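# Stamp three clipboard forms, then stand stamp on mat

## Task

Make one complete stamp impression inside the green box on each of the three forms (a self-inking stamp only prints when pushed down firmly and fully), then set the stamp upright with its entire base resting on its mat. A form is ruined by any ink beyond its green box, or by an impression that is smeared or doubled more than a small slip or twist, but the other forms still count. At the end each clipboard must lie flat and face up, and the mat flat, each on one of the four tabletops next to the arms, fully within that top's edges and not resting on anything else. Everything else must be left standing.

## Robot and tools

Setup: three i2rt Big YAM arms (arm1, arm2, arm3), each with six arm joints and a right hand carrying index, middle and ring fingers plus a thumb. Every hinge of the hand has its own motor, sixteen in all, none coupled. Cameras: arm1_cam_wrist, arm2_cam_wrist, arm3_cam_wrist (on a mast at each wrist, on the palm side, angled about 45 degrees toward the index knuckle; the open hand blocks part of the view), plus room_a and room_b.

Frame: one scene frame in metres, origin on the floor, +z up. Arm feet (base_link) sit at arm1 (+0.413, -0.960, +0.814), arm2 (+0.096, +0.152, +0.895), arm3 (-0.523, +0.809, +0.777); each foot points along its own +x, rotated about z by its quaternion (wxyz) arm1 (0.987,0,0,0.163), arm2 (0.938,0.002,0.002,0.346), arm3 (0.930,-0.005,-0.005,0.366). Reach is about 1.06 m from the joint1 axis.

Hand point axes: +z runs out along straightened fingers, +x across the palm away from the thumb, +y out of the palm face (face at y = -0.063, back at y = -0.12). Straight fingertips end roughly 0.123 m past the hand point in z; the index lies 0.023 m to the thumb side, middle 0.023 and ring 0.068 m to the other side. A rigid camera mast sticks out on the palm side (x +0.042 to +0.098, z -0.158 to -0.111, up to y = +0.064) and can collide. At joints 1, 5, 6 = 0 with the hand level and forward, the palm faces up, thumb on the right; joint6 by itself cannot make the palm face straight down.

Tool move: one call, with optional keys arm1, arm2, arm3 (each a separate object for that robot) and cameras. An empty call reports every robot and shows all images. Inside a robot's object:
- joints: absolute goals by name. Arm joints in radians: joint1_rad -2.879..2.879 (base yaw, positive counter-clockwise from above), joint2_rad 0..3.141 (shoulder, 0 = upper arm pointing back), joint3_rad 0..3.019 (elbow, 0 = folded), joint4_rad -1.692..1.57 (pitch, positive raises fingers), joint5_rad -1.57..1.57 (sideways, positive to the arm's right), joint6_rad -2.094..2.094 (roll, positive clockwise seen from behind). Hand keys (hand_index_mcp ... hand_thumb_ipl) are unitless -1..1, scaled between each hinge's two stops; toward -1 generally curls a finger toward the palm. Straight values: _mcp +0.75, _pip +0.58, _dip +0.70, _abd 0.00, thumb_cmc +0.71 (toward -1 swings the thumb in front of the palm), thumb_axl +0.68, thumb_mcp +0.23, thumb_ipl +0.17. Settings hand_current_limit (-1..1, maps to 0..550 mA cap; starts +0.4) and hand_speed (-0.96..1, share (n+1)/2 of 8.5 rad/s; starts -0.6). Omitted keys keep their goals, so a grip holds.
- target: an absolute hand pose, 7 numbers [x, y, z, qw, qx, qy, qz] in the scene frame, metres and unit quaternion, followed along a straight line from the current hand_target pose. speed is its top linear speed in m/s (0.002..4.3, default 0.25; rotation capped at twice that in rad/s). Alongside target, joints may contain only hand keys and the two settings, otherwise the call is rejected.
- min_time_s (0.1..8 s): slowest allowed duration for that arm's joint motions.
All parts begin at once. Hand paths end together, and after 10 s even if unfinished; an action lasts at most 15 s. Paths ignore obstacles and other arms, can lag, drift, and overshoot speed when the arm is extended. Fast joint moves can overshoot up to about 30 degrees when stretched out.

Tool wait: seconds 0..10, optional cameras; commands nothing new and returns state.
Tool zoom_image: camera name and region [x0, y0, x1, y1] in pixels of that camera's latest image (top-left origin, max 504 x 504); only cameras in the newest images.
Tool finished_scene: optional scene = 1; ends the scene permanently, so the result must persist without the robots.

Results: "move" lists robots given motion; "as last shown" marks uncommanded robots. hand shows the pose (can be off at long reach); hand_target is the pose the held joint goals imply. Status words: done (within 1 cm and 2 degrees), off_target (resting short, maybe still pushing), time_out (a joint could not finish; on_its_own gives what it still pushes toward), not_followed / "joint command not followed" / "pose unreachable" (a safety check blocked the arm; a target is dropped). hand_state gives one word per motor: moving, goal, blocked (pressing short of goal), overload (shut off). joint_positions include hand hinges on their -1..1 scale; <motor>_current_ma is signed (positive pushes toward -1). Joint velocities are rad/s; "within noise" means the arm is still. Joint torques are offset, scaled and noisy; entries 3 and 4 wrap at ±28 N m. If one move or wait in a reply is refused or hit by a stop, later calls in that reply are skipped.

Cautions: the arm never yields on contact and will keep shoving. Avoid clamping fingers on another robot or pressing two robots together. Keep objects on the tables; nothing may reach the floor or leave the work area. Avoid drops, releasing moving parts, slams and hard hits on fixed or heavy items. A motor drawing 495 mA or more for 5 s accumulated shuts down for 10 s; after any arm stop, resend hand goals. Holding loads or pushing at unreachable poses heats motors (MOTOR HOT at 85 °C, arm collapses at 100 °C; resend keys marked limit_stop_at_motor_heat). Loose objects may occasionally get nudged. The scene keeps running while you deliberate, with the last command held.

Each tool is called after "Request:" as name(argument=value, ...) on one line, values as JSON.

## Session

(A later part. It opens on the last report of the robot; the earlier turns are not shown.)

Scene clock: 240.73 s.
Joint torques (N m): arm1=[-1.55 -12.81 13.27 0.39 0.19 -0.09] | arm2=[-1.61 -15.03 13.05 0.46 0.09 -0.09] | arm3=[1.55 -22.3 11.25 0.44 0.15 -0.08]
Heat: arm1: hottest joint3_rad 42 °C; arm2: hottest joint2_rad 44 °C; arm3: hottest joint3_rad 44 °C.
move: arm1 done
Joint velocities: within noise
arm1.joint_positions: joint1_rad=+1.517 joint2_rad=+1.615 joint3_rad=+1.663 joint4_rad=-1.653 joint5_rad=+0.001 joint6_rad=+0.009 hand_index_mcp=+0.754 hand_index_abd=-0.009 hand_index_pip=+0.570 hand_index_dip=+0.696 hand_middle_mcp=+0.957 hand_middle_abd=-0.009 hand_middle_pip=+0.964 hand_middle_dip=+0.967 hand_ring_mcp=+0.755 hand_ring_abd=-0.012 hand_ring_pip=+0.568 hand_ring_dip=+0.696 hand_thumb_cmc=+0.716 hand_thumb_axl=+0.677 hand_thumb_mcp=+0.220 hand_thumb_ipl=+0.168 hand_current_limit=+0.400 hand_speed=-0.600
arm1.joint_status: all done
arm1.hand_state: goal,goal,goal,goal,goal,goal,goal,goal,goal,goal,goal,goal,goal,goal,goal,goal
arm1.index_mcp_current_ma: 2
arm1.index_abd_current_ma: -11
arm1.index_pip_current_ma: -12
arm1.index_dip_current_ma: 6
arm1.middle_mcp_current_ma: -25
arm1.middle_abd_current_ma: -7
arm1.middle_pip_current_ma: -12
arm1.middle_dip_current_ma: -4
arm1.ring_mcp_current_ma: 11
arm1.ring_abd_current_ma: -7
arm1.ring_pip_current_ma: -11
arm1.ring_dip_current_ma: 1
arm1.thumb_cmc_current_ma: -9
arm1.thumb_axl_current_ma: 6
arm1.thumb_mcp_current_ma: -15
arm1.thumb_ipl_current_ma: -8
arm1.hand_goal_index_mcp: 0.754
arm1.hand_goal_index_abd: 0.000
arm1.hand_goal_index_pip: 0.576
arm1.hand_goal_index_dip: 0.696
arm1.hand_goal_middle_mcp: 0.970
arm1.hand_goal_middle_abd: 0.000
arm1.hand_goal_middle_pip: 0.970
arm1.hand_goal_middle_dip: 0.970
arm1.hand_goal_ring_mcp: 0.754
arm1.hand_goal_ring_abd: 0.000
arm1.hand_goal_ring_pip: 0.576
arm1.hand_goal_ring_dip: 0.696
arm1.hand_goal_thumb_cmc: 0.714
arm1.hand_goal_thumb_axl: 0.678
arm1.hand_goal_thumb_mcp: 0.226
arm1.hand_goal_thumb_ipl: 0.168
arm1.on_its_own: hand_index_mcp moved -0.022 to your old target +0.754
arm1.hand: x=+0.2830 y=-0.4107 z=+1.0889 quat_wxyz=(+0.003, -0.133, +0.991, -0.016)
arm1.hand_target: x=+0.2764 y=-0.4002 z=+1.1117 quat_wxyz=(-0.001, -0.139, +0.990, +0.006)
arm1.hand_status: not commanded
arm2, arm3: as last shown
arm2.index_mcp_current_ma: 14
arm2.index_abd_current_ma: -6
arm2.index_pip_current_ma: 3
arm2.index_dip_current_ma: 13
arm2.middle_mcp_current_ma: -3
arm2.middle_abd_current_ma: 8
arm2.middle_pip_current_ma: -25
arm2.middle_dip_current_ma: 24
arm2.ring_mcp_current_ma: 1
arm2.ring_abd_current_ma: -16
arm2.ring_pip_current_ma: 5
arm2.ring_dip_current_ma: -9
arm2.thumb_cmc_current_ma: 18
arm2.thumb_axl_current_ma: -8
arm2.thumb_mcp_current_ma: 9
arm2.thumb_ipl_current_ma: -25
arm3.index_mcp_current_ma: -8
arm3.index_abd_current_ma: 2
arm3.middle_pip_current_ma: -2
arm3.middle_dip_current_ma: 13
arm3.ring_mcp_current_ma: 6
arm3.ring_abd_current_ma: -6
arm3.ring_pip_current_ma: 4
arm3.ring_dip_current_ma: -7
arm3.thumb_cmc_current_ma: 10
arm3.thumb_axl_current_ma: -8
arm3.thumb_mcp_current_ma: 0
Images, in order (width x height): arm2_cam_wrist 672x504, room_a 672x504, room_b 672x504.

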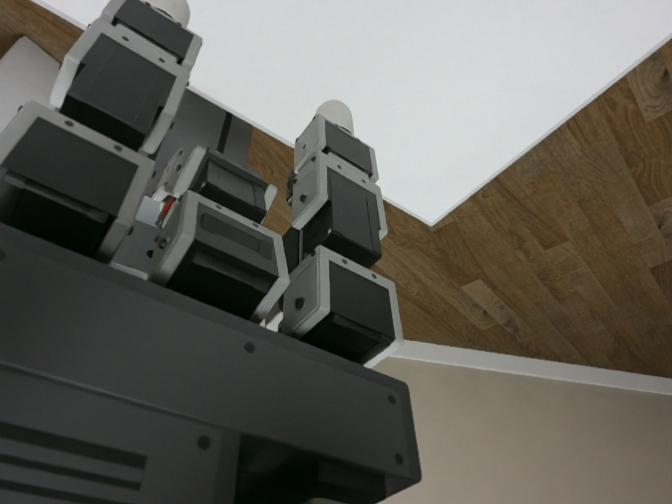

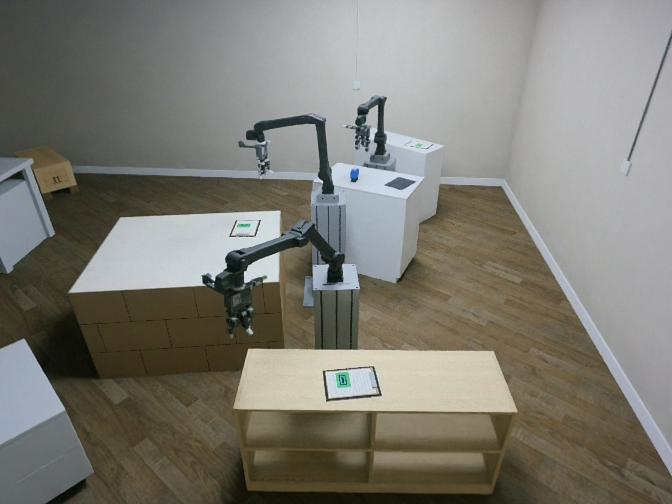

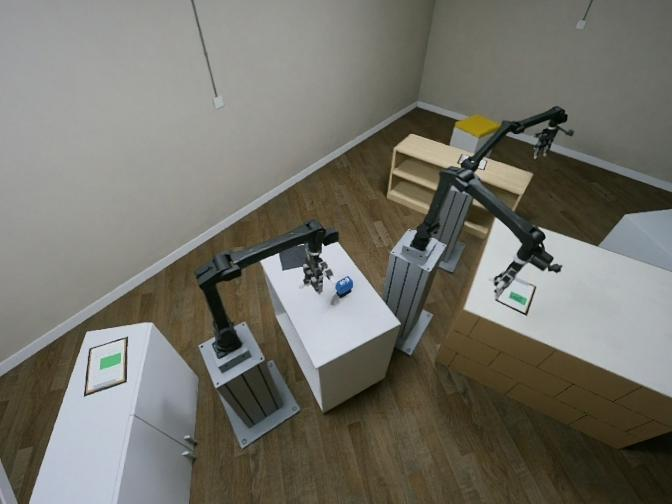

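Request:
move(arm1={"target":[0.232,-0.244,1.06,-0.003,-0.1349,0.9905,0.0273],"speed":0.2}, cameras=["arm2_cam_wrist","room_b"])

Request:
zoom_image(camera="arm2_cam_wrist", region=[140, 0, 440, 225])

Scene clock: 249.57 s.
Joint torques (N m): arm1=[-1.61 -18.37 13.49 0.55 0.26 -0.02] | arm2=[-1.61 -15.03 13.04 0.47 0.1 -0.09] | arm3=[1.67 -22.3 11.28 0.46 0.15 -0.07]
Heat: arm1: hottest joint3_rad 44 °C; arm2: hottest joint2_rad 44 °C; arm3: hottest joint3_rad 44 °C.
move: arm1 off_target
Joint velocities: arm1=[within noise] | arm2=[within noise] | arm3=[-0.005 -0.044 -0.017 0.017 0.037 -0.022]
arm1.joint_positions: joint1_rad=+1.517 joint2_rad=+2.049 joint3_rad=+2.152 joint4_rad=-1.655 joint5_rad=+0.001 joint6_rad=+0.009 hand_index_mcp=+0.753 hand_index_abd=-0.009 hand_index_pip=+0.570 hand_index_dip=+0.696 hand_middle_mcp=+0.956 hand_middle_abd=-0.009 hand_middle_pip=+0.964 hand_middle_dip=+0.967 hand_ring_mcp=+0.755 hand_ring_abd=-0.012 hand_ring_pip=+0.568 hand_ring_dip=+0.696 hand_thumb_cmc=+0.716 hand_thumb_axl=+0.677 hand_thumb_mcp=+0.220 hand_thumb_ipl=+0.168 hand_current_limit=+0.400 hand_speed=-0.600
arm1.joint_status: not commanded
arm1.hand_state: goal,goal,goal,goal,goal,goal,goal,goal,goal,goal,goal,goal,goal,goal,goal,goal
arm1.index_mcp_current_ma: -1
arm1.index_abd_current_ma: -5
arm1.index_pip_current_ma: -14
arm1.index_dip_current_ma: 5
arm1.middle_mcp_current_ma: -22
arm1.middle_abd_current_ma: -2
arm1.middle_pip_current_ma: -14
arm1.middle_dip_current_ma: 0
arm1.ring_mcp_current_ma: 8
arm1.ring_abd_current_ma: -10
arm1.ring_pip_current_ma: -9
arm1.ring_dip_current_ma: -2
arm1.thumb_cmc_current_ma: -4
arm1.thumb_axl_current_ma: 7
arm1.thumb_mcp_current_ma: -17
arm1.thumb_ipl_current_ma: -8
arm1.hand_goal_index_mcp: 0.754
arm1.hand_goal_index_abd: 0.000
arm1.hand_goal_index_pip: 0.576
arm1.hand_goal_index_dip: 0.696
arm1.hand_goal_middle_mcp: 0.970
arm1.hand_goal_middle_abd: 0.000
arm1.hand_goal_middle_pip: 0.970
arm1.hand_goal_middle_dip: 0.970
arm1.hand_goal_ring_mcp: 0.754
arm1.hand_goal_ring_abd: 0.000
arm1.hand_goal_ring_pip: 0.576
arm1.hand_goal_ring_dip: 0.696
arm1.hand_goal_thumb_cmc: 0.714
arm1.hand_goal_thumb_axl: 0.678
arm1.hand_goal_thumb_mcp: 0.226
arm1.hand_goal_thumb_ipl: 0.168
arm1.hand: x=+0.2392 y=-0.2551 z=+1.0438 quat_wxyz=(-0.001, -0.133, +0.991, +0.010)
arm1.hand_target: x=+0.2323 y=-0.2451 z=+1.0599 quat_wxyz=(-0.003, -0.135, +0.990, +0.028)
arm1.hand_status: off_target (0.021 m and 2.0 deg from the pose sent, 0.177 m and 5.1 deg at the start)
arm2: as last shown
arm2.index_mcp_current_ma: -3
arm2.index_abd_current_ma: -14
arm2.index_pip_current_ma: -13
arm2.index_dip_current_ma: 15
arm2.middle_mcp_current_ma: -14
arm2.middle_abd_current_ma: 10
arm2.middle_pip_current_ma: -8
arm2.middle_dip_current_ma: 3
arm2.ring_mcp_current_ma: 20
arm2.ring_abd_current_ma: -2
arm2.ring_pip_current_ma: 1
arm2.ring_dip_current_ma: -14
arm2.thumb_cmc_current_ma: 20
arm2.thumb_axl_current_ma: -2
arm2.thumb_mcp_current_ma: 6
arm2.thumb_ipl_current_ma: -6
arm3.joint_positions: joint1_rad=+0.904 joint2_rad=+2.229 joint3_rad=+2.433 joint4_rad=-1.685 joint5_rad=+0.008 joint6_rad=+1.581 hand_index_mcp=+0.748 hand_index_abd=+0.003 hand_index_pip=+0.571 hand_index_dip=+0.701 hand_middle_mcp=+0.960 hand_middle_abd=+0.000 hand_middle_pip=+0.966 hand_middle_dip=+0.968 hand_ring_mcp=+0.748 hand_ring_abd=+0.007 hand_ring_pip=+0.570 hand_ring_dip=+0.698 hand_thumb_cmc=+0.719 hand_thumb_axl=+0.677 hand_thumb_mcp=+0.221 hand_thumb_ipl=+0.168 hand_current_limit=+0.400 hand_speed=-0.600
arm3.joint_status: not commanded
arm3.hand_state: goal,goal,goal,goal,goal,goal,goal,goal,goal,goal,goal,goal,goal,goal,goal,goal
arm3.index_mcp_current_ma: 0
arm3.index_abd_current_ma: 3
arm3.index_pip_current_ma: 4
arm3.index_dip_current_ma: -3
arm3.middle_mcp_current_ma: -9
arm3.middle_abd_current_ma: 4
arm3.middle_pip_current_ma: 0
arm3.middle_dip_current_ma: 9
arm3.ring_mcp_current_ma: 8
arm3.ring_abd_current_ma: -5
arm3.ring_pip_current_ma: 3
arm3.ring_dip_current_ma: -7
arm3.thumb_cmc_current_ma: 11
arm3.thumb_axl_current_ma: -7
arm3.thumb_mcp_current_ma: -2
arm3.thumb_ipl_current_ma: 10
arm3.hand_goal_index_mcp: 0.754
arm3.hand_goal_index_abd: 0.000
arm3.hand_goal_index_pip: 0.576
arm3.hand_goal_index_dip: 0.696
arm3.hand_goal_middle_mcp: 0.970
arm3.hand_goal_middle_abd: 0.000
arm3.hand_goal_middle_pip: 0.970
arm3.hand_goal_middle_dip: 0.970
arm3.hand_goal_ring_mcp: 0.754
arm3.hand_goal_ring_abd: 0.000
arm3.hand_goal_ring_pip: 0.576
arm3.hand_goal_ring_dip: 0.696
arm3.hand_goal_thumb_cmc: 0.714
arm3.hand_goal_thumb_axl: 0.678
arm3.hand_goal_thumb_mcp: 0.226
arm3.hand_goal_thumb_ipl: 0.168
arm3.hand: x=-0.4964 y=+1.4951 z=+0.9914 quat_wxyz=(-0.024, +0.680, +0.732, +0.036)
arm3.hand_target: x=-0.4940 y=+1.4990 z=+1.0070 quat_wxyz=(-0.033, +0.679, +0.732, +0.046)
arm3.hand_status: not commanded
Images, in order (width x height): arm2_cam_wrist 672x504, room_b 672x504.

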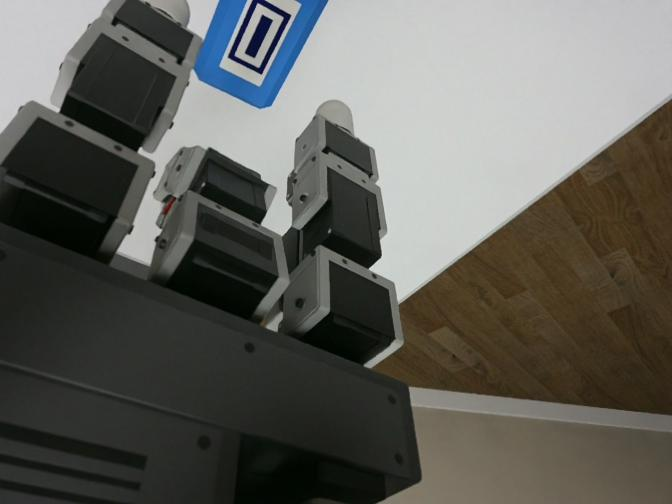

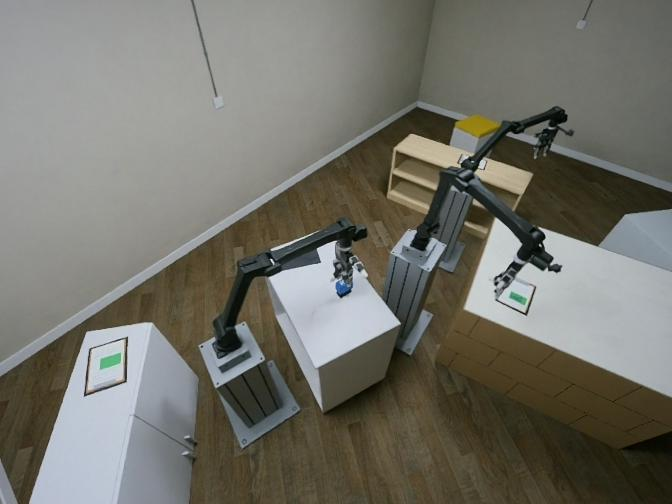

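Scaled by 1.680.

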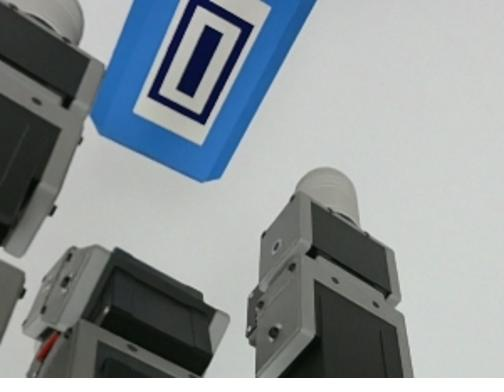

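Request:
move(arm1={"target":[0.236,-0.261,1.015,-0.0027,-0.1349,0.9905,0.0223],"speed":0.12}, cameras=["arm2_cam_wrist"])

Request:
zoom_image(camera="arm2_cam_wrist", region=[140, 0, 440, 225])

Scene clock: 252.13 s.
Joint torques (N m): arm1=[-1.55 -21.83 8.69 0.99 0.23 -0.01] | arm2=[-1.61 -15.03 13.04 0.47 0.09 -0.08] | arm3=[1.49 -22.3 11.25 0.47 0.14 -0.08]
Heat: arm1: hottest joint3_rad 44 °C; arm2: hottest joint2_rad 44 °C; arm3: hottest joint3_rad 44 °C.
move: arm1 off_target
Joint velocities: within noise
arm1.joint_positions: joint1_rad=+1.517 joint2_rad=+2.033 joint3_rad=+2.006 joint4_rad=-1.531 joint5_rad=+0.001 joint6_rad=+0.009 hand_index_mcp=+0.753 hand_index_abd=-0.009 hand_index_pip=+0.570 hand_index_dip=+0.696 hand_middle_mcp=+0.956 hand_middle_abd=-0.009 hand_middle_pip=+0.964 hand_middle_dip=+0.967 hand_ring_mcp=+0.755 hand_ring_abd=-0.012 hand_ring_pip=+0.568 hand_ring_dip=+0.696 hand_thumb_cmc=+0.716 hand_thumb_axl=+0.677 hand_thumb_mcp=+0.218 hand_thumb_ipl=+0.168 hand_current_limit=+0.400 hand_speed=-0.600
arm1.joint_status: not commanded
arm1.hand_state: goal,goal,goal,goal,goal,goal,goal,goal,goal,goal,goal,goal,goal,goal,goal,goal
arm1.index_mcp_current_ma: -5
arm1.index_abd_current_ma: -3
arm1.index_pip_current_ma: -15
arm1.index_dip_current_ma: 0
arm1.middle_mcp_current_ma: -26
arm1.middle_abd_current_ma: -6
arm1.middle_pip_current_ma: -14
arm1.middle_dip_current_ma: 0
arm1.ring_mcp_current_ma: 9
arm1.ring_abd_current_ma: -10
arm1.ring_pip_current_ma: -7
arm1.ring_dip_current_ma: -1
arm1.thumb_cmc_current_ma: -11
arm1.thumb_axl_current_ma: 8
arm1.thumb_mcp_current_ma: -13
arm1.thumb_ipl_current_ma: -9
arm1.hand_goal_index_mcp: 0.754
arm1.hand_goal_index_abd: 0.000
arm1.hand_goal_index_pip: 0.576
arm1.hand_goal_index_dip: 0.696
arm1.hand_goal_middle_mcp: 0.970
arm1.hand_goal_middle_abd: 0.000
arm1.hand_goal_middle_pip: 0.970
arm1.hand_goal_middle_dip: 0.970
arm1.hand_goal_ring_mcp: 0.754
arm1.hand_goal_ring_abd: 0.000
arm1.hand_goal_ring_pip: 0.576
arm1.hand_goal_ring_dip: 0.696
arm1.hand_goal_thumb_cmc: 0.714
arm1.hand_goal_thumb_axl: 0.678
arm1.hand_goal_thumb_mcp: 0.226
arm1.hand_goal_thumb_ipl: 0.168
arm1.hand: x=+0.2404 y=-0.2595 z=+0.9974 quat_wxyz=(-0.001, -0.133, +0.991, +0.007)
arm1.hand_target: x=+0.2361 y=-0.2611 z=+1.0150 quat_wxyz=(-0.003, -0.135, +0.991, +0.022)
arm1.hand_status: off_target (0.018 m and 1.8 deg from the pose sent, 0.030 m and 1.4 deg at the start)
arm2, arm3: as last shown
arm2.index_mcp_current_ma: -1
arm2.index_abd_current_ma: -17
arm2.index_pip_current_ma: 5
arm2.index_dip_current_ma: 5
arm2.middle_mcp_current_ma: -9
arm2.middle_abd_current_ma: 0
arm2.middle_pip_current_ma: -9
arm2.middle_dip_current_ma: -3
arm2.ring_mcp_current_ma: 12
arm2.ring_abd_current_ma: 2
arm2.ring_pip_current_ma: 3
arm2.ring_dip_current_ma: -8
arm2.thumb_cmc_current_ma: 14
arm2.thumb_axl_current_ma: -6
arm2.thumb_mcp_current_ma: 19
arm2.thumb_ipl_current_ma: -17
arm3.index_mcp_current_ma: -3
arm3.index_abd_current_ma: 4
arm3.index_pip_current_ma: 0
arm3.middle_abd_current_ma: 7
arm3.middle_pip_current_ma: -2
arm3.middle_dip_current_ma: 8
arm3.ring_mcp_current_ma: 6
arm3.ring_abd_current_ma: -1
arm3.ring_dip_current_ma: -6
arm3.thumb_cmc_current_ma: 8
arm3.thumb_axl_current_ma: -10
arm3.thumb_mcp_current_ma: -3
arm3.thumb_ipl_current_ma: 5
Images, in order (width x height): arm2_cam_wrist 672x504.

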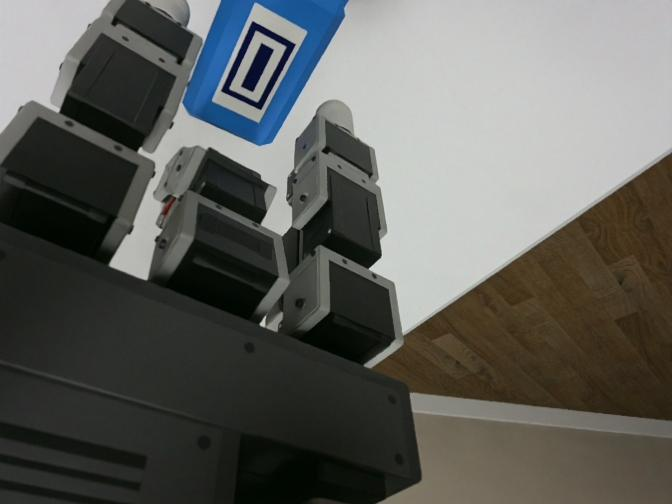

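Scaled by 1.680.

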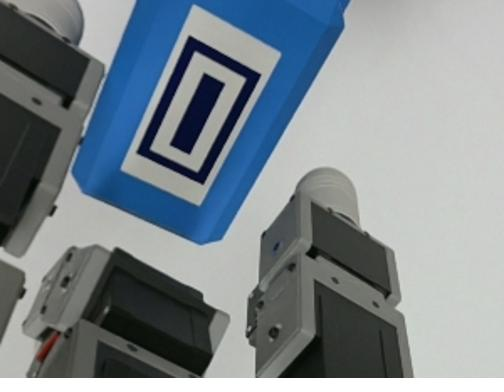

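Request:
move(arm1={"target":[0.234,-0.270,0.985,-0.0027,-0.1349,0.9905,0.0193],"speed":0.1}, cameras=["arm2_cam_wrist"])

Request:
zoom_image(camera="arm2_cam_wrist", region=[140, 0, 440, 225])

Scene clock: 253.53 s.
Joint torques (N m): arm1=[-0.91 -21.42 8.51 1.02 0.2 0.05] | arm2=[-1.61 -15.03 13.05 0.46 0.1 -0.09] | arm3=[1.55 -22.3 11.25 0.44 0.15 -0.07]
Heat: arm1: hottest joint3_rad 44 °C; arm2: hottest joint2_rad 44 °C; arm3: hottest joint3_rad 44 °C.
move: arm1 off_target
Joint velocities: within noise
arm1.joint_positions: joint1_rad=+1.517 joint2_rad=+2.018 joint3_rad=+1.904 joint4_rad=-1.450 joint5_rad=+0.001 joint6_rad=+0.009 hand_index_mcp=+0.754 hand_index_abd=-0.009 hand_index_pip=+0.570 hand_index_dip=+0.696 hand_middle_mcp=+0.956 hand_middle_abd=-0.009 hand_middle_pip=+0.964 hand_middle_dip=+0.967 hand_ring_mcp=+0.755 hand_ring_abd=-0.012 hand_ring_pip=+0.568 hand_ring_dip=+0.696 hand_thumb_cmc=+0.716 hand_thumb_axl=+0.677 hand_thumb_mcp=+0.218 hand_thumb_ipl=+0.168 hand_current_limit=+0.400 hand_speed=-0.600
arm1.joint_status: not commanded
arm1.hand_state: goal,goal,goal,goal,goal,goal,goal,goal,goal,goal,goal,goal,goal,goal,goal,goal
arm1.index_mcp_current_ma: -4
arm1.index_abd_current_ma: -4
arm1.index_pip_current_ma: -12
arm1.index_dip_current_ma: 3
arm1.middle_mcp_current_ma: -21
arm1.middle_abd_current_ma: -7
arm1.middle_pip_current_ma: -14
arm1.middle_dip_current_ma: -2
arm1.ring_mcp_current_ma: 10
arm1.ring_abd_current_ma: -12
arm1.ring_pip_current_ma: -10
arm1.ring_dip_current_ma: -2
arm1.thumb_cmc_current_ma: -8
arm1.thumb_axl_current_ma: 8
arm1.thumb_mcp_current_ma: -18
arm1.thumb_ipl_current_ma: -8
arm1.hand_goal_index_mcp: 0.754
arm1.hand_goal_index_abd: 0.000
arm1.hand_goal_index_pip: 0.576
arm1.hand_goal_index_dip: 0.696
arm1.hand_goal_middle_mcp: 0.970
arm1.hand_goal_middle_abd: 0.000
arm1.hand_goal_middle_pip: 0.970
arm1.hand_goal_middle_dip: 0.970
arm1.hand_goal_ring_mcp: 0.754
arm1.hand_goal_ring_abd: 0.000
arm1.hand_goal_ring_pip: 0.576
arm1.hand_goal_ring_dip: 0.696
arm1.hand_goal_thumb_cmc: 0.714
arm1.hand_goal_thumb_axl: 0.678
arm1.hand_goal_thumb_mcp: 0.226
arm1.hand_goal_thumb_ipl: 0.168
arm1.hand: x=+0.2428 y=-0.2677 z=+0.9668 quat_wxyz=(+0.000, -0.132, +0.991, +0.003)
arm1.hand_target: x=+0.2342 y=-0.2701 z=+0.9849 quat_wxyz=(-0.003, -0.135, +0.991, +0.019)
arm1.hand_status: off_target (0.020 m and 1.9 deg from the pose sent, 0.017 m and 1.5 deg at the start)
arm2, arm3: as last shown
arm2.index_mcp_current_ma: -21
arm2.index_abd_current_ma: -13
arm2.index_pip_current_ma: -10
arm2.index_dip_current_ma: 0
arm2.middle_mcp_current_ma: -22
arm2.middle_abd_current_ma: 13
arm2.middle_pip_current_ma: 11
arm2.middle_dip_current_ma: -4
arm2.ring_mcp_current_ma: 23
arm2.ring_abd_current_ma: -4
arm2.ring_pip_current_ma: -2
arm2.ring_dip_current_ma: -13
arm2.thumb_cmc_current_ma: 19
arm2.thumb_axl_current_ma: -20
arm2.thumb_mcp_current_ma: -5
arm2.thumb_ipl_current_ma: -7
arm3.index_mcp_current_ma: -2
arm3.index_abd_current_ma: 5
arm3.index_pip_current_ma: 3
arm3.index_dip_current_ma: -4
arm3.middle_mcp_current_ma: -13
arm3.middle_abd_current_ma: 9
arm3.middle_dip_current_ma: 12
arm3.ring_mcp_current_ma: 8
arm3.ring_abd_current_ma: -6
arm3.ring_pip_current_ma: 1
arm3.ring_dip_current_ma: -8
arm3.thumb_axl_current_ma: -8
arm3.thumb_mcp_current_ma: -5
arm3.thumb_ipl_current_ma: 9
Images, in order (width x height): arm2_cam_wrist 672x504.

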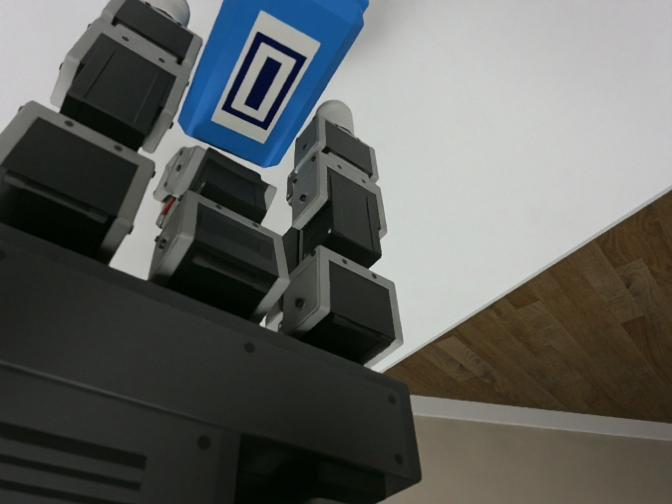

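Scaled by 1.680.

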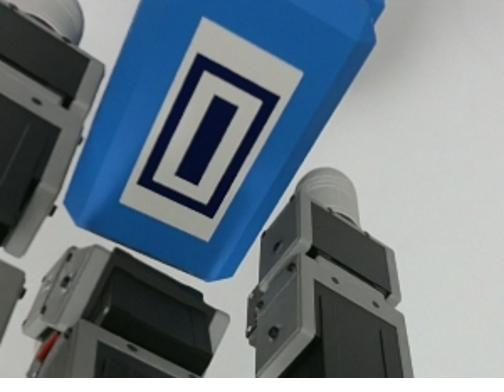

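Request:
move(arm1={"target":[0.2225,-0.2675,0.985,-0.0006,-0.2036,0.979,0.0149],"speed":0.1}, cameras=["arm2_cam_wrist"])

Request:
zoom_image(camera="arm2_cam_wrist", region=[140, 0, 440, 225])

Scene clock: 255.63 s.
Joint torques (N m): arm1=[-1.2 -20.37 10.47 0.49 0.24 -0.1] | arm2=[-1.61 -15.09 13.05 0.46 0.09 -0.08] | arm3=[1.67 -22.24 11.25 0.47 0.13 -0.07]
Heat: arm1: hottest joint3_rad 44 °C; arm2: hottest joint2_rad 44 °C; arm3: hottest joint3_rad 44 °C.
move: arm1 off_target
Joint velocities: within noise
arm1.joint_positions: joint1_rad=+1.517 joint2_rad=+2.018 joint3_rad=+1.904 joint4_rad=-1.454 joint5_rad=+0.001 joint6_rad=-0.113 hand_index_mcp=+0.753 hand_index_abd=-0.009 hand_index_pip=+0.570 hand_index_dip=+0.696 hand_middle_mcp=+0.956 hand_middle_abd=-0.009 hand_middle_pip=+0.964 hand_middle_dip=+0.967 hand_ring_mcp=+0.755 hand_ring_abd=-0.012 hand_ring_pip=+0.568 hand_ring_dip=+0.696 hand_thumb_cmc=+0.716 hand_thumb_axl=+0.677 hand_thumb_mcp=+0.218 hand_thumb_ipl=+0.168 hand_current_limit=+0.400 hand_speed=-0.600
arm1.joint_status: not commanded
arm1.hand_state: goal,goal,goal,goal,goal,goal,goal,goal,goal,goal,goal,goal,goal,goal,goal,goal
arm1.index_mcp_current_ma: 3
arm1.index_abd_current_ma: -7
arm1.index_pip_current_ma: -11
arm1.index_dip_current_ma: 1
arm1.middle_mcp_current_ma: -24
arm1.middle_abd_current_ma: -7
arm1.middle_pip_current_ma: -16
arm1.middle_dip_current_ma: -5
arm1.ring_mcp_current_ma: 11
arm1.ring_abd_current_ma: -8
arm1.ring_pip_current_ma: -10
arm1.ring_dip_current_ma: 1
arm1.thumb_cmc_current_ma: -8
arm1.thumb_axl_current_ma: 9
arm1.thumb_mcp_current_ma: -13
arm1.thumb_ipl_current_ma: -11
arm1.hand_goal_index_mcp: 0.754
arm1.hand_goal_index_abd: 0.000
arm1.hand_goal_index_pip: 0.576
arm1.hand_goal_index_dip: 0.696
arm1.hand_goal_middle_mcp: 0.970
arm1.hand_goal_middle_abd: 0.000
arm1.hand_goal_middle_pip: 0.970
arm1.hand_goal_middle_dip: 0.970
arm1.hand_goal_ring_mcp: 0.754
arm1.hand_goal_ring_abd: 0.000
arm1.hand_goal_ring_pip: 0.576
arm1.hand_goal_ring_dip: 0.696
arm1.hand_goal_thumb_cmc: 0.714
arm1.hand_goal_thumb_axl: 0.678
arm1.hand_goal_thumb_mcp: 0.226
arm1.hand_goal_thumb_ipl: 0.168
arm1.hand: x=+0.2323 y=-0.2694 z=+0.9664 quat_wxyz=(+0.000, -0.193, +0.981, +0.001)
arm1.hand_target: x=+0.2227 y=-0.2678 z=+0.9850 quat_wxyz=(-0.001, -0.203, +0.979, +0.015)
arm1.hand_status: off_target (0.021 m and 2.0 deg from the pose sent, 0.027 m and 8.4 deg at the start)
arm2, arm3: as last shown
arm2.index_mcp_current_ma: -6
arm2.index_abd_current_ma: -27
arm2.index_pip_current_ma: 15
arm2.index_dip_current_ma: 1
arm2.middle_mcp_current_ma: -27
arm2.middle_pip_current_ma: 6
arm2.middle_dip_current_ma: 10
arm2.ring_mcp_current_ma: 10
arm2.ring_abd_current_ma: 5
arm2.ring_pip_current_ma: -25
arm2.ring_dip_current_ma: 8
arm2.thumb_cmc_current_ma: 2
arm2.thumb_axl_current_ma: 1
arm2.thumb_mcp_current_ma: -9
arm2.thumb_ipl_current_ma: -12
arm3.index_mcp_current_ma: -4
arm3.index_abd_current_ma: 7
arm3.index_pip_current_ma: -2
arm3.index_dip_current_ma: -6
arm3.middle_mcp_current_ma: -12
arm3.middle_pip_current_ma: -3
arm3.middle_dip_current_ma: 10
arm3.ring_mcp_current_ma: 7
arm3.ring_abd_current_ma: -7
arm3.ring_pip_current_ma: 3
arm3.ring_dip_current_ma: -6
arm3.thumb_axl_current_ma: -10
arm3.thumb_mcp_current_ma: 0
arm3.thumb_ipl_current_ma: 13
Images, in order (width x height): arm2_cam_wrist 672x504.

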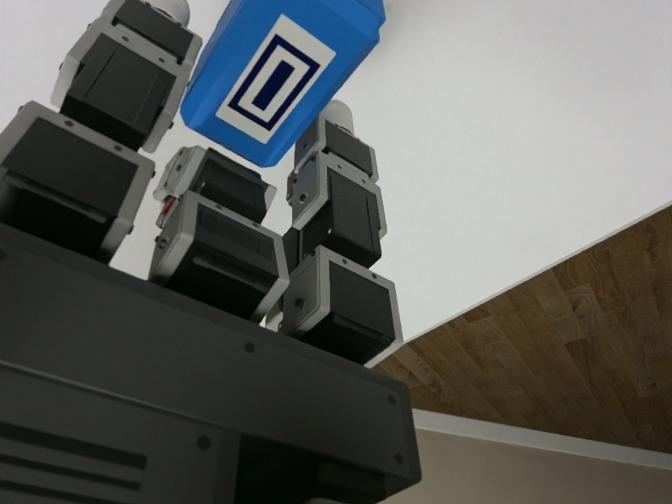

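Scaled by 1.680.

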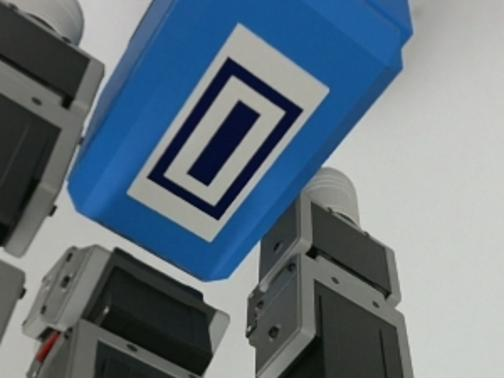

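Request:
move(arm1={"joints": {"hand_index_abd": -0.65, "hand_ring_abd": 0.65}}, cameras=["arm2_cam_wrist","room_a"])

Scene clock: 257.17 s.
Joint torques (N m): arm1=[-1.2 -20.48 10.5 0.46 0.24 -0.11] | arm2=[-1.61 -15.03 13.04 0.46 0.1 -0.09] | arm3=[1.67 -22.12 11.25 0.51 0.15 -0.07]
Heat: arm1: hottest joint3_rad 44 °C; arm2: hottest joint2_rad 44 °C; arm3: hottest joint3_rad 44 °C.
move: arm1 off_target
Joint velocities: within noise
arm1.joint_positions: joint1_rad=+1.517 joint2_rad=+2.018 joint3_rad=+1.904 joint4_rad=-1.455 joint5_rad=+0.001 joint6_rad=-0.114 hand_index_mcp=+0.754 hand_index_abd=-0.082 hand_index_pip=+0.571 hand_index_dip=+0.696 hand_middle_mcp=+0.956 hand_middle_abd=-0.008 hand_middle_pip=+0.964 hand_middle_dip=+0.967 hand_ring_mcp=+0.755 hand_ring_abd=+0.061 hand_ring_pip=+0.568 hand_ring_dip=+0.696 hand_thumb_cmc=+0.716 hand_thumb_axl=+0.677 hand_thumb_mcp=+0.218 hand_thumb_ipl=+0.168 hand_current_limit=+0.400 hand_speed=-0.600
arm1.joint_status: hand_index_abd off_target (ended at -0.082, target -0.650); hand_ring_abd off_target (ended at +0.061, target +0.650)
arm1.hand_state: goal,blocked,goal,goal,goal,goal,goal,goal,goal,blocked,goal,goal,goal,goal,goal,goal
arm1.index_mcp_current_ma: -7
arm1.index_abd_current_ma: 383
arm1.index_pip_current_ma: -11
arm1.index_dip_current_ma: 1
arm1.middle_mcp_current_ma: -28
arm1.middle_abd_current_ma: -5
arm1.middle_pip_current_ma: -16
arm1.middle_dip_current_ma: -7
arm1.ring_mcp_current_ma: 7
arm1.ring_abd_current_ma: -385
arm1.ring_pip_current_ma: -11
arm1.ring_dip_current_ma: 1
arm1.thumb_cmc_current_ma: -7
arm1.thumb_axl_current_ma: 5
arm1.thumb_mcp_current_ma: -18
arm1.thumb_ipl_current_ma: -8
arm1.hand_goal_index_mcp: 0.754
arm1.hand_goal_index_abd: -0.650
arm1.hand_goal_index_pip: 0.576
arm1.hand_goal_index_dip: 0.696
arm1.hand_goal_middle_mcp: 0.970
arm1.hand_goal_middle_abd: 0.000
arm1.hand_goal_middle_pip: 0.970
arm1.hand_goal_middle_dip: 0.970
arm1.hand_goal_ring_mcp: 0.754
arm1.hand_goal_ring_abd: 0.650
arm1.hand_goal_ring_pip: 0.576
arm1.hand_goal_ring_dip: 0.696
arm1.hand_goal_thumb_cmc: 0.714
arm1.hand_goal_thumb_axl: 0.678
arm1.hand_goal_thumb_mcp: 0.226
arm1.hand_goal_thumb_ipl: 0.168
arm1.hand: x=+0.2322 y=-0.2695 z=+0.9664 quat_wxyz=(+0.000, -0.193, +0.981, +0.001)
arm1.hand_target: x=+0.2227 y=-0.2678 z=+0.9850 quat_wxyz=(-0.001, -0.203, +0.979, +0.015)
arm1.hand_status: not commanded
arm2, arm3: as last shown
arm2.index_mcp_current_ma: 7
arm2.index_abd_current_ma: -30
arm2.index_pip_current_ma: 5
arm2.index_dip_current_ma: 16
arm2.middle_mcp_current_ma: -9
arm2.middle_abd_current_ma: 10
arm2.middle_pip_current_ma: -3
arm2.middle_dip_current_ma: -15
arm2.ring_mcp_current_ma: 8
arm2.ring_abd_current_ma: -22
arm2.ring_pip_current_ma: 0
arm2.ring_dip_current_ma: 0
arm2.thumb_cmc_current_ma: -23
arm2.thumb_axl_current_ma: 5
arm2.thumb_mcp_current_ma: 12
arm2.thumb_ipl_current_ma: -5
arm3.index_mcp_current_ma: -5
arm3.index_abd_current_ma: 8
arm3.index_dip_current_ma: -3
arm3.middle_mcp_current_ma: -6
arm3.middle_abd_current_ma: 10
arm3.middle_pip_current_ma: -7
arm3.ring_pip_current_ma: -1
arm3.ring_dip_current_ma: -5
arm3.thumb_cmc_current_ma: 9
arm3.thumb_axl_current_ma: -8
arm3.thumb_mcp_current_ma: -2
Images, in order (width x height): arm2_cam_wrist 672x504, room_a 672x504.

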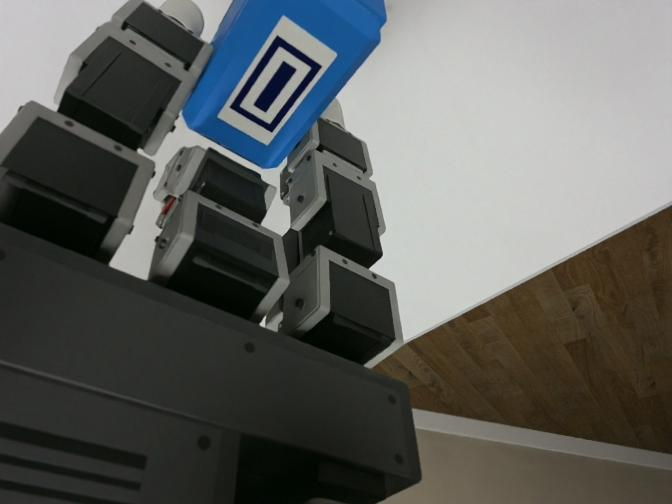

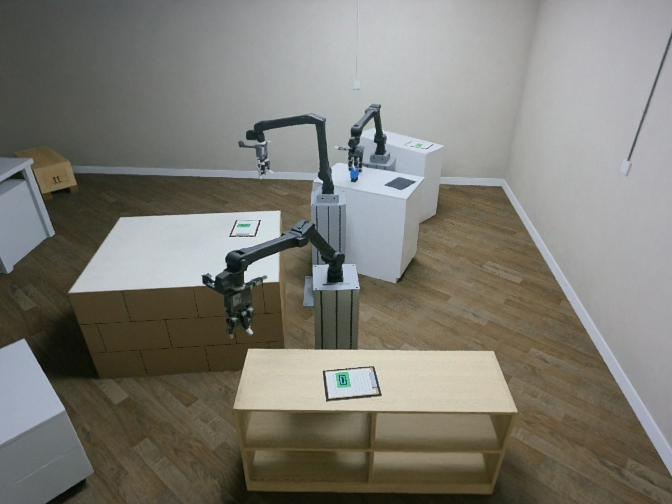

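Request:
move(arm1={"target": [0.230, -0.260, 1.135, -0.0017, -0.1934, 0.9808, 0.0275], "speed": 0.08}, cameras=["arm2_cam_wrist","room_a"])

Scene clock: 260.07 s.
Joint torques (N m): arm1=[-1.96 -22.01 14.04 0.59 0.31 -0.03] | arm2=[-1.61 -15.03 13.04 0.47 0.1 -0.09] | arm3=[1.55 -22.18 11.23 0.43 0.15 -0.08]
Heat: arm1: hottest joint3_rad 44 °C; arm2: hottest joint2_rad 44 °C; arm3: hottest joint3_rad 44 °C.
move: arm1 off_target
Joint velocities: within noise
arm1.joint_positions: joint1_rad=+1.517 joint2_rad=+1.989 joint3_rad=+2.150 joint4_rad=-1.672 joint5_rad=+0.001 joint6_rad=-0.114 hand_index_mcp=+0.741 hand_index_abd=-0.082 hand_index_pip=+0.571 hand_index_dip=+0.696 hand_middle_mcp=+0.956 hand_middle_abd=-0.008 hand_middle_pip=+0.964 hand_middle_dip=+0.967 hand_ring_mcp=+0.742 hand_ring_abd=+0.061 hand_ring_pip=+0.568 hand_ring_dip=+0.696 hand_thumb_cmc=+0.716 hand_thumb_axl=+0.677 hand_thumb_mcp=+0.218 hand_thumb_ipl=+0.168 hand_current_limit=+0.400 hand_speed=-0.600
arm1.joint_status: not commanded
arm1.hand_state: goal,blocked,goal,goal,goal,goal,goal,goal,goal,blocked,goal,goal,goal,goal,goal,goal
arm1.index_mcp_current_ma: -16
arm1.index_abd_current_ma: 389
arm1.index_pip_current_ma: -12
arm1.index_dip_current_ma: 1
arm1.middle_mcp_current_ma: -24
arm1.middle_abd_current_ma: -6
arm1.middle_pip_current_ma: -20
arm1.middle_dip_current_ma: -3
arm1.ring_mcp_current_ma: -4
arm1.ring_abd_current_ma: -387
arm1.ring_pip_current_ma: -9
arm1.ring_dip_current_ma: -2
arm1.thumb_cmc_current_ma: -7
arm1.thumb_axl_current_ma: 6
arm1.thumb_mcp_current_ma: -21
arm1.thumb_ipl_current_ma: -6
arm1.hand_goal_index_mcp: 0.754
arm1.hand_goal_index_abd: -0.650
arm1.hand_goal_index_pip: 0.576
arm1.hand_goal_index_dip: 0.696
arm1.hand_goal_middle_mcp: 0.970
arm1.hand_goal_middle_abd: 0.000
arm1.hand_goal_middle_pip: 0.970
arm1.hand_goal_middle_dip: 0.970
arm1.hand_goal_ring_mcp: 0.754
arm1.hand_goal_ring_abd: 0.650
arm1.hand_goal_ring_pip: 0.576
arm1.hand_goal_ring_dip: 0.696
arm1.hand_goal_thumb_cmc: 0.714
arm1.hand_goal_thumb_axl: 0.678
arm1.hand_goal_thumb_mcp: 0.226
arm1.hand_goal_thumb_ipl: 0.168
arm1.hand: x=+0.2315 y=-0.2671 z=+1.0832 quat_wxyz=(-0.002, -0.193, +0.981, +0.030)
arm1.hand_target: x=+0.2309 y=-0.2630 z=+1.1339 quat_wxyz=(-0.004, -0.194, +0.978, +0.074)
arm1.hand_status: off_target (0.052 m and 0.3 deg from the pose sent, 0.169 m and 3.0 deg at the start; a joint's target at an end of its range on 46 of 82 steps)
arm2, arm3: as last shown
arm2.index_mcp_current_ma: 8
arm2.index_abd_current_ma: -21
arm2.index_pip_current_ma: 2
arm2.index_dip_current_ma: 17
arm2.middle_mcp_current_ma: -13
arm2.middle_abd_current_ma: -2
arm2.middle_pip_current_ma: -14
arm2.middle_dip_current_ma: -10
arm2.ring_mcp_current_ma: 19
arm2.ring_abd_current_ma: 2
arm2.ring_pip_current_ma: -2
arm2.ring_dip_current_ma: 1
arm2.thumb_cmc_current_ma: 24
arm2.thumb_axl_current_ma: -11
arm2.thumb_mcp_current_ma: 6
arm2.thumb_ipl_current_ma: -1
arm3.index_mcp_current_ma: -3
arm3.index_abd_current_ma: 2
arm3.index_pip_current_ma: -3
arm3.middle_mcp_current_ma: -11
arm3.middle_abd_current_ma: 5
arm3.middle_pip_current_ma: -5
arm3.middle_dip_current_ma: 9
arm3.ring_mcp_current_ma: 6
arm3.ring_abd_current_ma: -8
arm3.ring_pip_current_ma: 6
arm3.ring_dip_current_ma: -6
arm3.thumb_axl_current_ma: -12
arm3.thumb_mcp_current_ma: 1
arm3.thumb_ipl_current_ma: 10
Images, in order (width x height): arm2_cam_wrist 672x504, room_a 672x504.

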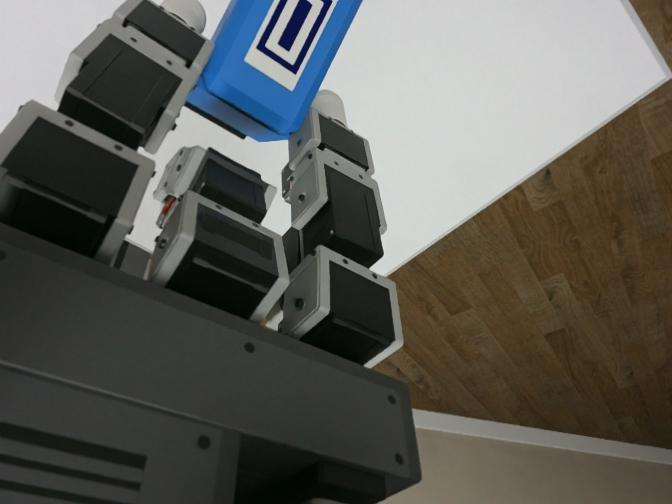

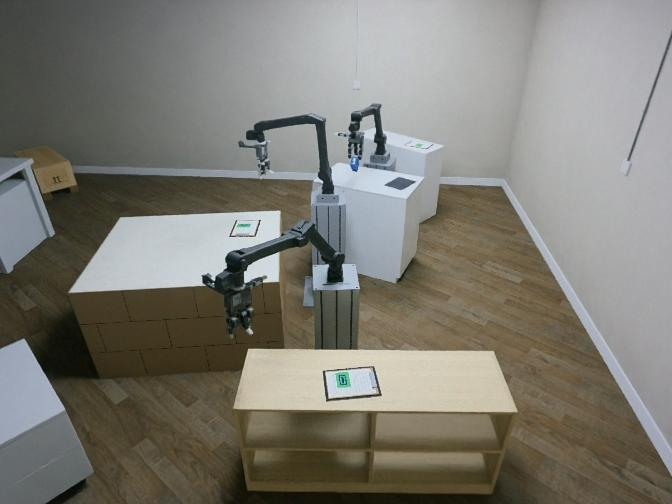

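Request:
zoom_image(camera="arm2_cam_wrist", region=[140, 0, 440, 225])

Request:
zoom_image(camera="room_a", region=[300, 90, 450, 210])

Scaled by 1.680.

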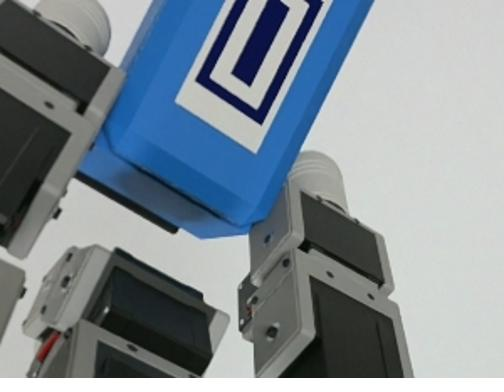

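Scaled by 3.360.

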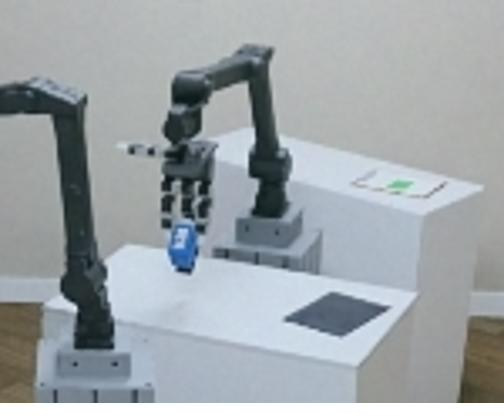

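Request:
move(cameras=["room_a","room_b","arm2_cam_wrist"])

Request:
zoom_image(camera="room_a", region=[335, 140, 375, 180])

Scene clock: 260.80 s.
Joint torques (N m): arm1=[-2.14 -21.77 14.08 0.58 0.31 -0.05] | arm2=[-1.61 -15.03 13.04 0.46 0.09 -0.09] | arm3=[1.67 -22.07 11.26 0.4 0.14 -0.08]
Heat: arm1: hottest joint3_rad 44 °C; arm2: hottest joint2_rad 44 °C; arm3: hottest joint3_rad 44 °C.
Joint velocities: within noise
arm1.joint_positions: joint1_rad=+1.517 joint2_rad=+1.989 joint3_rad=+2.150 joint4_rad=-1.672 joint5_rad=+0.001 joint6_rad=-0.114 hand_index_mcp=+0.741 hand_index_abd=-0.082 hand_index_pip=+0.571 hand_index_dip=+0.696 hand_middle_mcp=+0.956 hand_middle_abd=-0.008 hand_middle_pip=+0.964 hand_middle_dip=+0.967 hand_ring_mcp=+0.742 hand_ring_abd=+0.061 hand_ring_pip=+0.568 hand_ring_dip=+0.696 hand_thumb_cmc=+0.716 hand_thumb_axl=+0.677 hand_thumb_mcp=+0.218 hand_thumb_ipl=+0.168 hand_current_limit=+0.400 hand_speed=-0.600
arm1.joint_status: not commanded
arm1.hand_state: goal,blocked,goal,goal,goal,goal,goal,goal,goal,blocked,goal,goal,goal,goal,goal,goal
arm1.index_mcp_current_ma: -21
arm1.index_abd_current_ma: 385
arm1.index_pip_current_ma: -12
arm1.index_dip_current_ma: 1
arm1.middle_mcp_current_ma: -23
arm1.middle_abd_current_ma: -9
arm1.middle_pip_current_ma: -12
arm1.middle_dip_current_ma: -4
arm1.ring_mcp_current_ma: -4
arm1.ring_abd_current_ma: -385
arm1.ring_pip_current_ma: -14
arm1.ring_dip_current_ma: 3
arm1.thumb_cmc_current_ma: -7
arm1.thumb_axl_current_ma: 5
arm1.thumb_mcp_current_ma: -21
arm1.thumb_ipl_current_ma: -6
arm1.hand_goal_index_mcp: 0.754
arm1.hand_goal_index_abd: -0.650
arm1.hand_goal_index_pip: 0.576
arm1.hand_goal_index_dip: 0.696
arm1.hand_goal_middle_mcp: 0.970
arm1.hand_goal_middle_abd: 0.000
arm1.hand_goal_middle_pip: 0.970
arm1.hand_goal_middle_dip: 0.970
arm1.hand_goal_ring_mcp: 0.754
arm1.hand_goal_ring_abd: 0.650
arm1.hand_goal_ring_pip: 0.576
arm1.hand_goal_ring_dip: 0.696
arm1.hand_goal_thumb_cmc: 0.714
arm1.hand_goal_thumb_axl: 0.678
arm1.hand_goal_thumb_mcp: 0.226
arm1.hand_goal_thumb_ipl: 0.168
arm1.hand: x=+0.2315 y=-0.2671 z=+1.0832 quat_wxyz=(-0.002, -0.193, +0.981, +0.030) (m; scene frame)
arm1.hand_target: x=+0.2309 y=-0.2630 z=+1.1339 quat_wxyz=(-0.004, -0.194, +0.978, +0.074) (m; scene frame)
arm1.hand_status: off_target (0.052 m and 0.3 deg from the pose sent, 0.169 m and 3.0 deg at the start; a joint's target at an end of its range on 46 of 82 steps)
arm2.joint_positions: joint1_rad=-0.297 joint2_rad=+1.646 joint3_rad=+1.447 joint4_rad=-1.379 joint5_rad=-0.004 joint6_rad=+0.010 hand_index_mcp=+0.758 hand_index_abd=-0.021 hand_index_pip=+0.579 hand_index_dip=+0.695 hand_middle_mcp=+0.956 hand_middle_abd=-0.004 hand_middle_pip=+0.961 hand_middle_dip=+0.965 hand_ring_mcp=+0.759 hand_ring_abd=+0.012 hand_ring_pip=+0.573 hand_ring_dip=+0.687 hand_thumb_cmc=+0.727 hand_thumb_axl=+0.677 hand_thumb_mcp=+0.214 hand_thumb_ipl=+0.168 hand_current_limit=+0.400 hand_speed=-0.600
arm2.joint_status: not commanded
arm2.hand_state: goal,blocked,goal,goal,goal,goal,goal,goal,goal,goal,goal,goal,goal,goal,goal,goal
arm2.index_mcp_current_ma: 8
arm2.index_abd_current_ma: -21
arm2.index_pip_current_ma: 1
arm2.index_dip_current_ma: -11
arm2.middle_mcp_current_ma: 0
arm2.middle_abd_current_ma: 7
arm2.middle_pip_current_ma: -10
arm2.middle_dip_current_ma: -6
arm2.ring_mcp_current_ma: -9
arm2.ring_abd_current_ma: -7
arm2.ring_pip_current_ma: 6
arm2.ring_dip_current_ma: -6
arm2.thumb_cmc_current_ma: 19
arm2.thumb_axl_current_ma: -25
arm2.thumb_mcp_current_ma: -6
arm2.thumb_ipl_current_ma: -15
arm2.hand_goal_index_mcp: 0.754
arm2.hand_goal_index_abd: 0.000
arm2.hand_goal_index_pip: 0.576
arm2.hand_goal_index_dip: 0.696
arm2.hand_goal_middle_mcp: 0.970
arm2.hand_goal_middle_abd: 0.000
arm2.hand_goal_middle_pip: 0.970
arm2.hand_goal_middle_dip: 0.970
arm2.hand_goal_ring_mcp: 0.754
arm2.hand_goal_ring_abd: 0.000
arm2.hand_goal_ring_pip: 0.576
arm2.hand_goal_ring_dip: 0.696
arm2.hand_goal_thumb_cmc: 0.714
arm2.hand_goal_thumb_axl: 0.678
arm2.hand_goal_thumb_mcp: 0.226
arm2.hand_goal_thumb_ipl: 0.168
arm2.hand: x=+0.6339 y=+0.3596 z=+1.0719 quat_wxyz=(-0.007, +0.553, +0.833, -0.002) (m; scene frame)
arm2.hand_target: x=+0.6459 y=+0.3624 z=+1.0996 quat_wxyz=(+0.008, +0.553, +0.833, +0.019) (m; scene frame)
arm2.hand_status: not commanded
arm3.joint_positions: joint1_rad=+0.904 joint2_rad=+2.229 joint3_rad=+2.433 joint4_rad=-1.685 joint5_rad=+0.008 joint6_rad=+1.581 hand_index_mcp=+0.748 hand_index_abd=+0.003 hand_index_pip=+0.571 hand_index_dip=+0.701 hand_middle_mcp=+0.960 hand_middle_abd=+0.000 hand_middle_pip=+0.966 hand_middle_dip=+0.968 hand_ring_mcp=+0.748 hand_ring_abd=+0.007 hand_ring_pip=+0.570 hand_ring_dip=+0.698 hand_thumb_cmc=+0.719 hand_thumb_axl=+0.677 hand_thumb_mcp=+0.221 hand_thumb_ipl=+0.168 hand_current_limit=+0.400 hand_speed=-0.600
arm3.joint_status: not commanded
arm3.hand_state: goal,goal,goal,goal,goal,goal,goal,goal,goal,goal,goal,goal,goal,goal,goal,goal
arm3.index_mcp_current_ma: 1
arm3.index_abd_current_ma: 6
arm3.index_pip_current_ma: 2
arm3.index_dip_current_ma: -6
arm3.middle_mcp_current_ma: -10
arm3.middle_abd_current_ma: 8
arm3.middle_pip_current_ma: -8
arm3.middle_dip_current_ma: 12
arm3.ring_mcp_current_ma: 8
arm3.ring_abd_current_ma: -9
arm3.ring_pip_current_ma: -2
arm3.ring_dip_current_ma: -4
arm3.thumb_cmc_current_ma: 14
arm3.thumb_axl_current_ma: -12
arm3.thumb_mcp_current_ma: -3
arm3.thumb_ipl_current_ma: 6
arm3.hand_goal_index_mcp: 0.754
arm3.hand_goal_index_abd: 0.000
arm3.hand_goal_index_pip: 0.576
arm3.hand_goal_index_dip: 0.696
arm3.hand_goal_middle_mcp: 0.970
arm3.hand_goal_middle_abd: 0.000
arm3.hand_goal_middle_pip: 0.970
arm3.hand_goal_middle_dip: 0.970
arm3.hand_goal_ring_mcp: 0.754
arm3.hand_goal_ring_abd: 0.000
arm3.hand_goal_ring_pip: 0.576
arm3.hand_goal_ring_dip: 0.696
arm3.hand_goal_thumb_cmc: 0.714
arm3.hand_goal_thumb_axl: 0.678
arm3.hand_goal_thumb_mcp: 0.226
arm3.hand_goal_thumb_ipl: 0.168
arm3.hand: x=-0.4964 y=+1.4951 z=+0.9914 quat_wxyz=(-0.024, +0.680, +0.732, +0.036) (m; scene frame)
arm3.hand_target: x=-0.4940 y=+1.4990 z=+1.0070 quat_wxyz=(-0.033, +0.679, +0.732, +0.046) (m; scene frame)
arm3.hand_status: not commanded
pictures: arm2_cam_wrist, room_a, room_b
Images, in order (width x height): arm2_cam_wrist 672x504, room_a 672x504, room_b 672x504.

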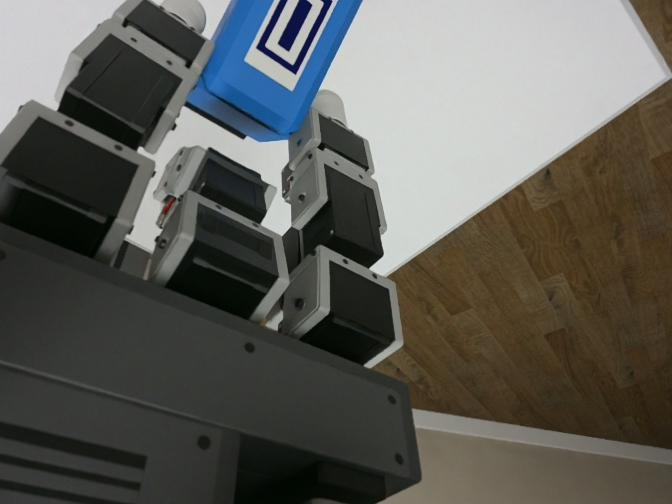

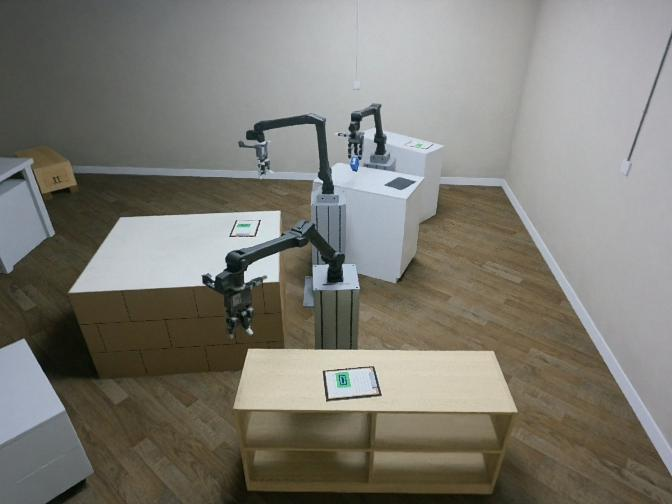

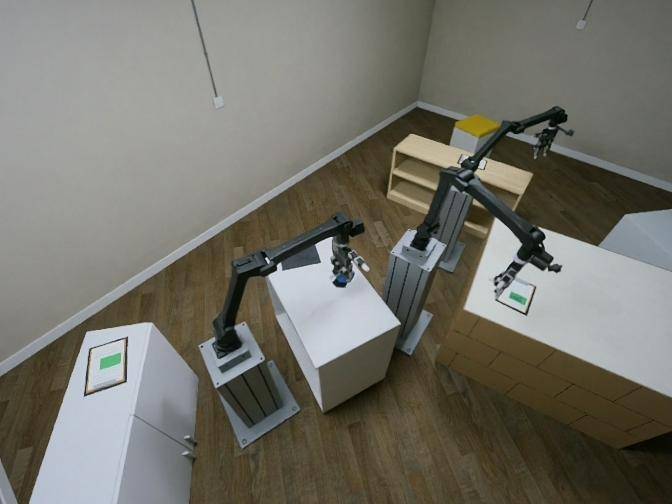

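Scaled by 12.600.

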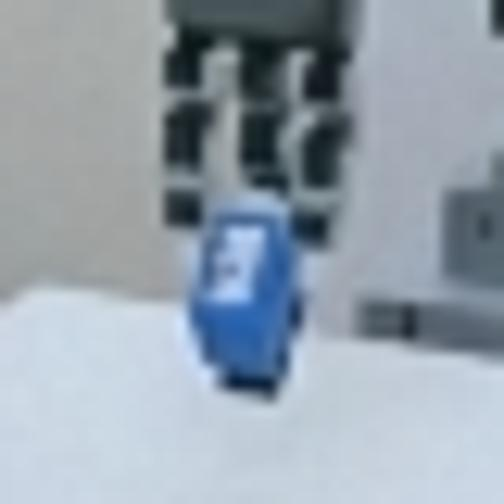

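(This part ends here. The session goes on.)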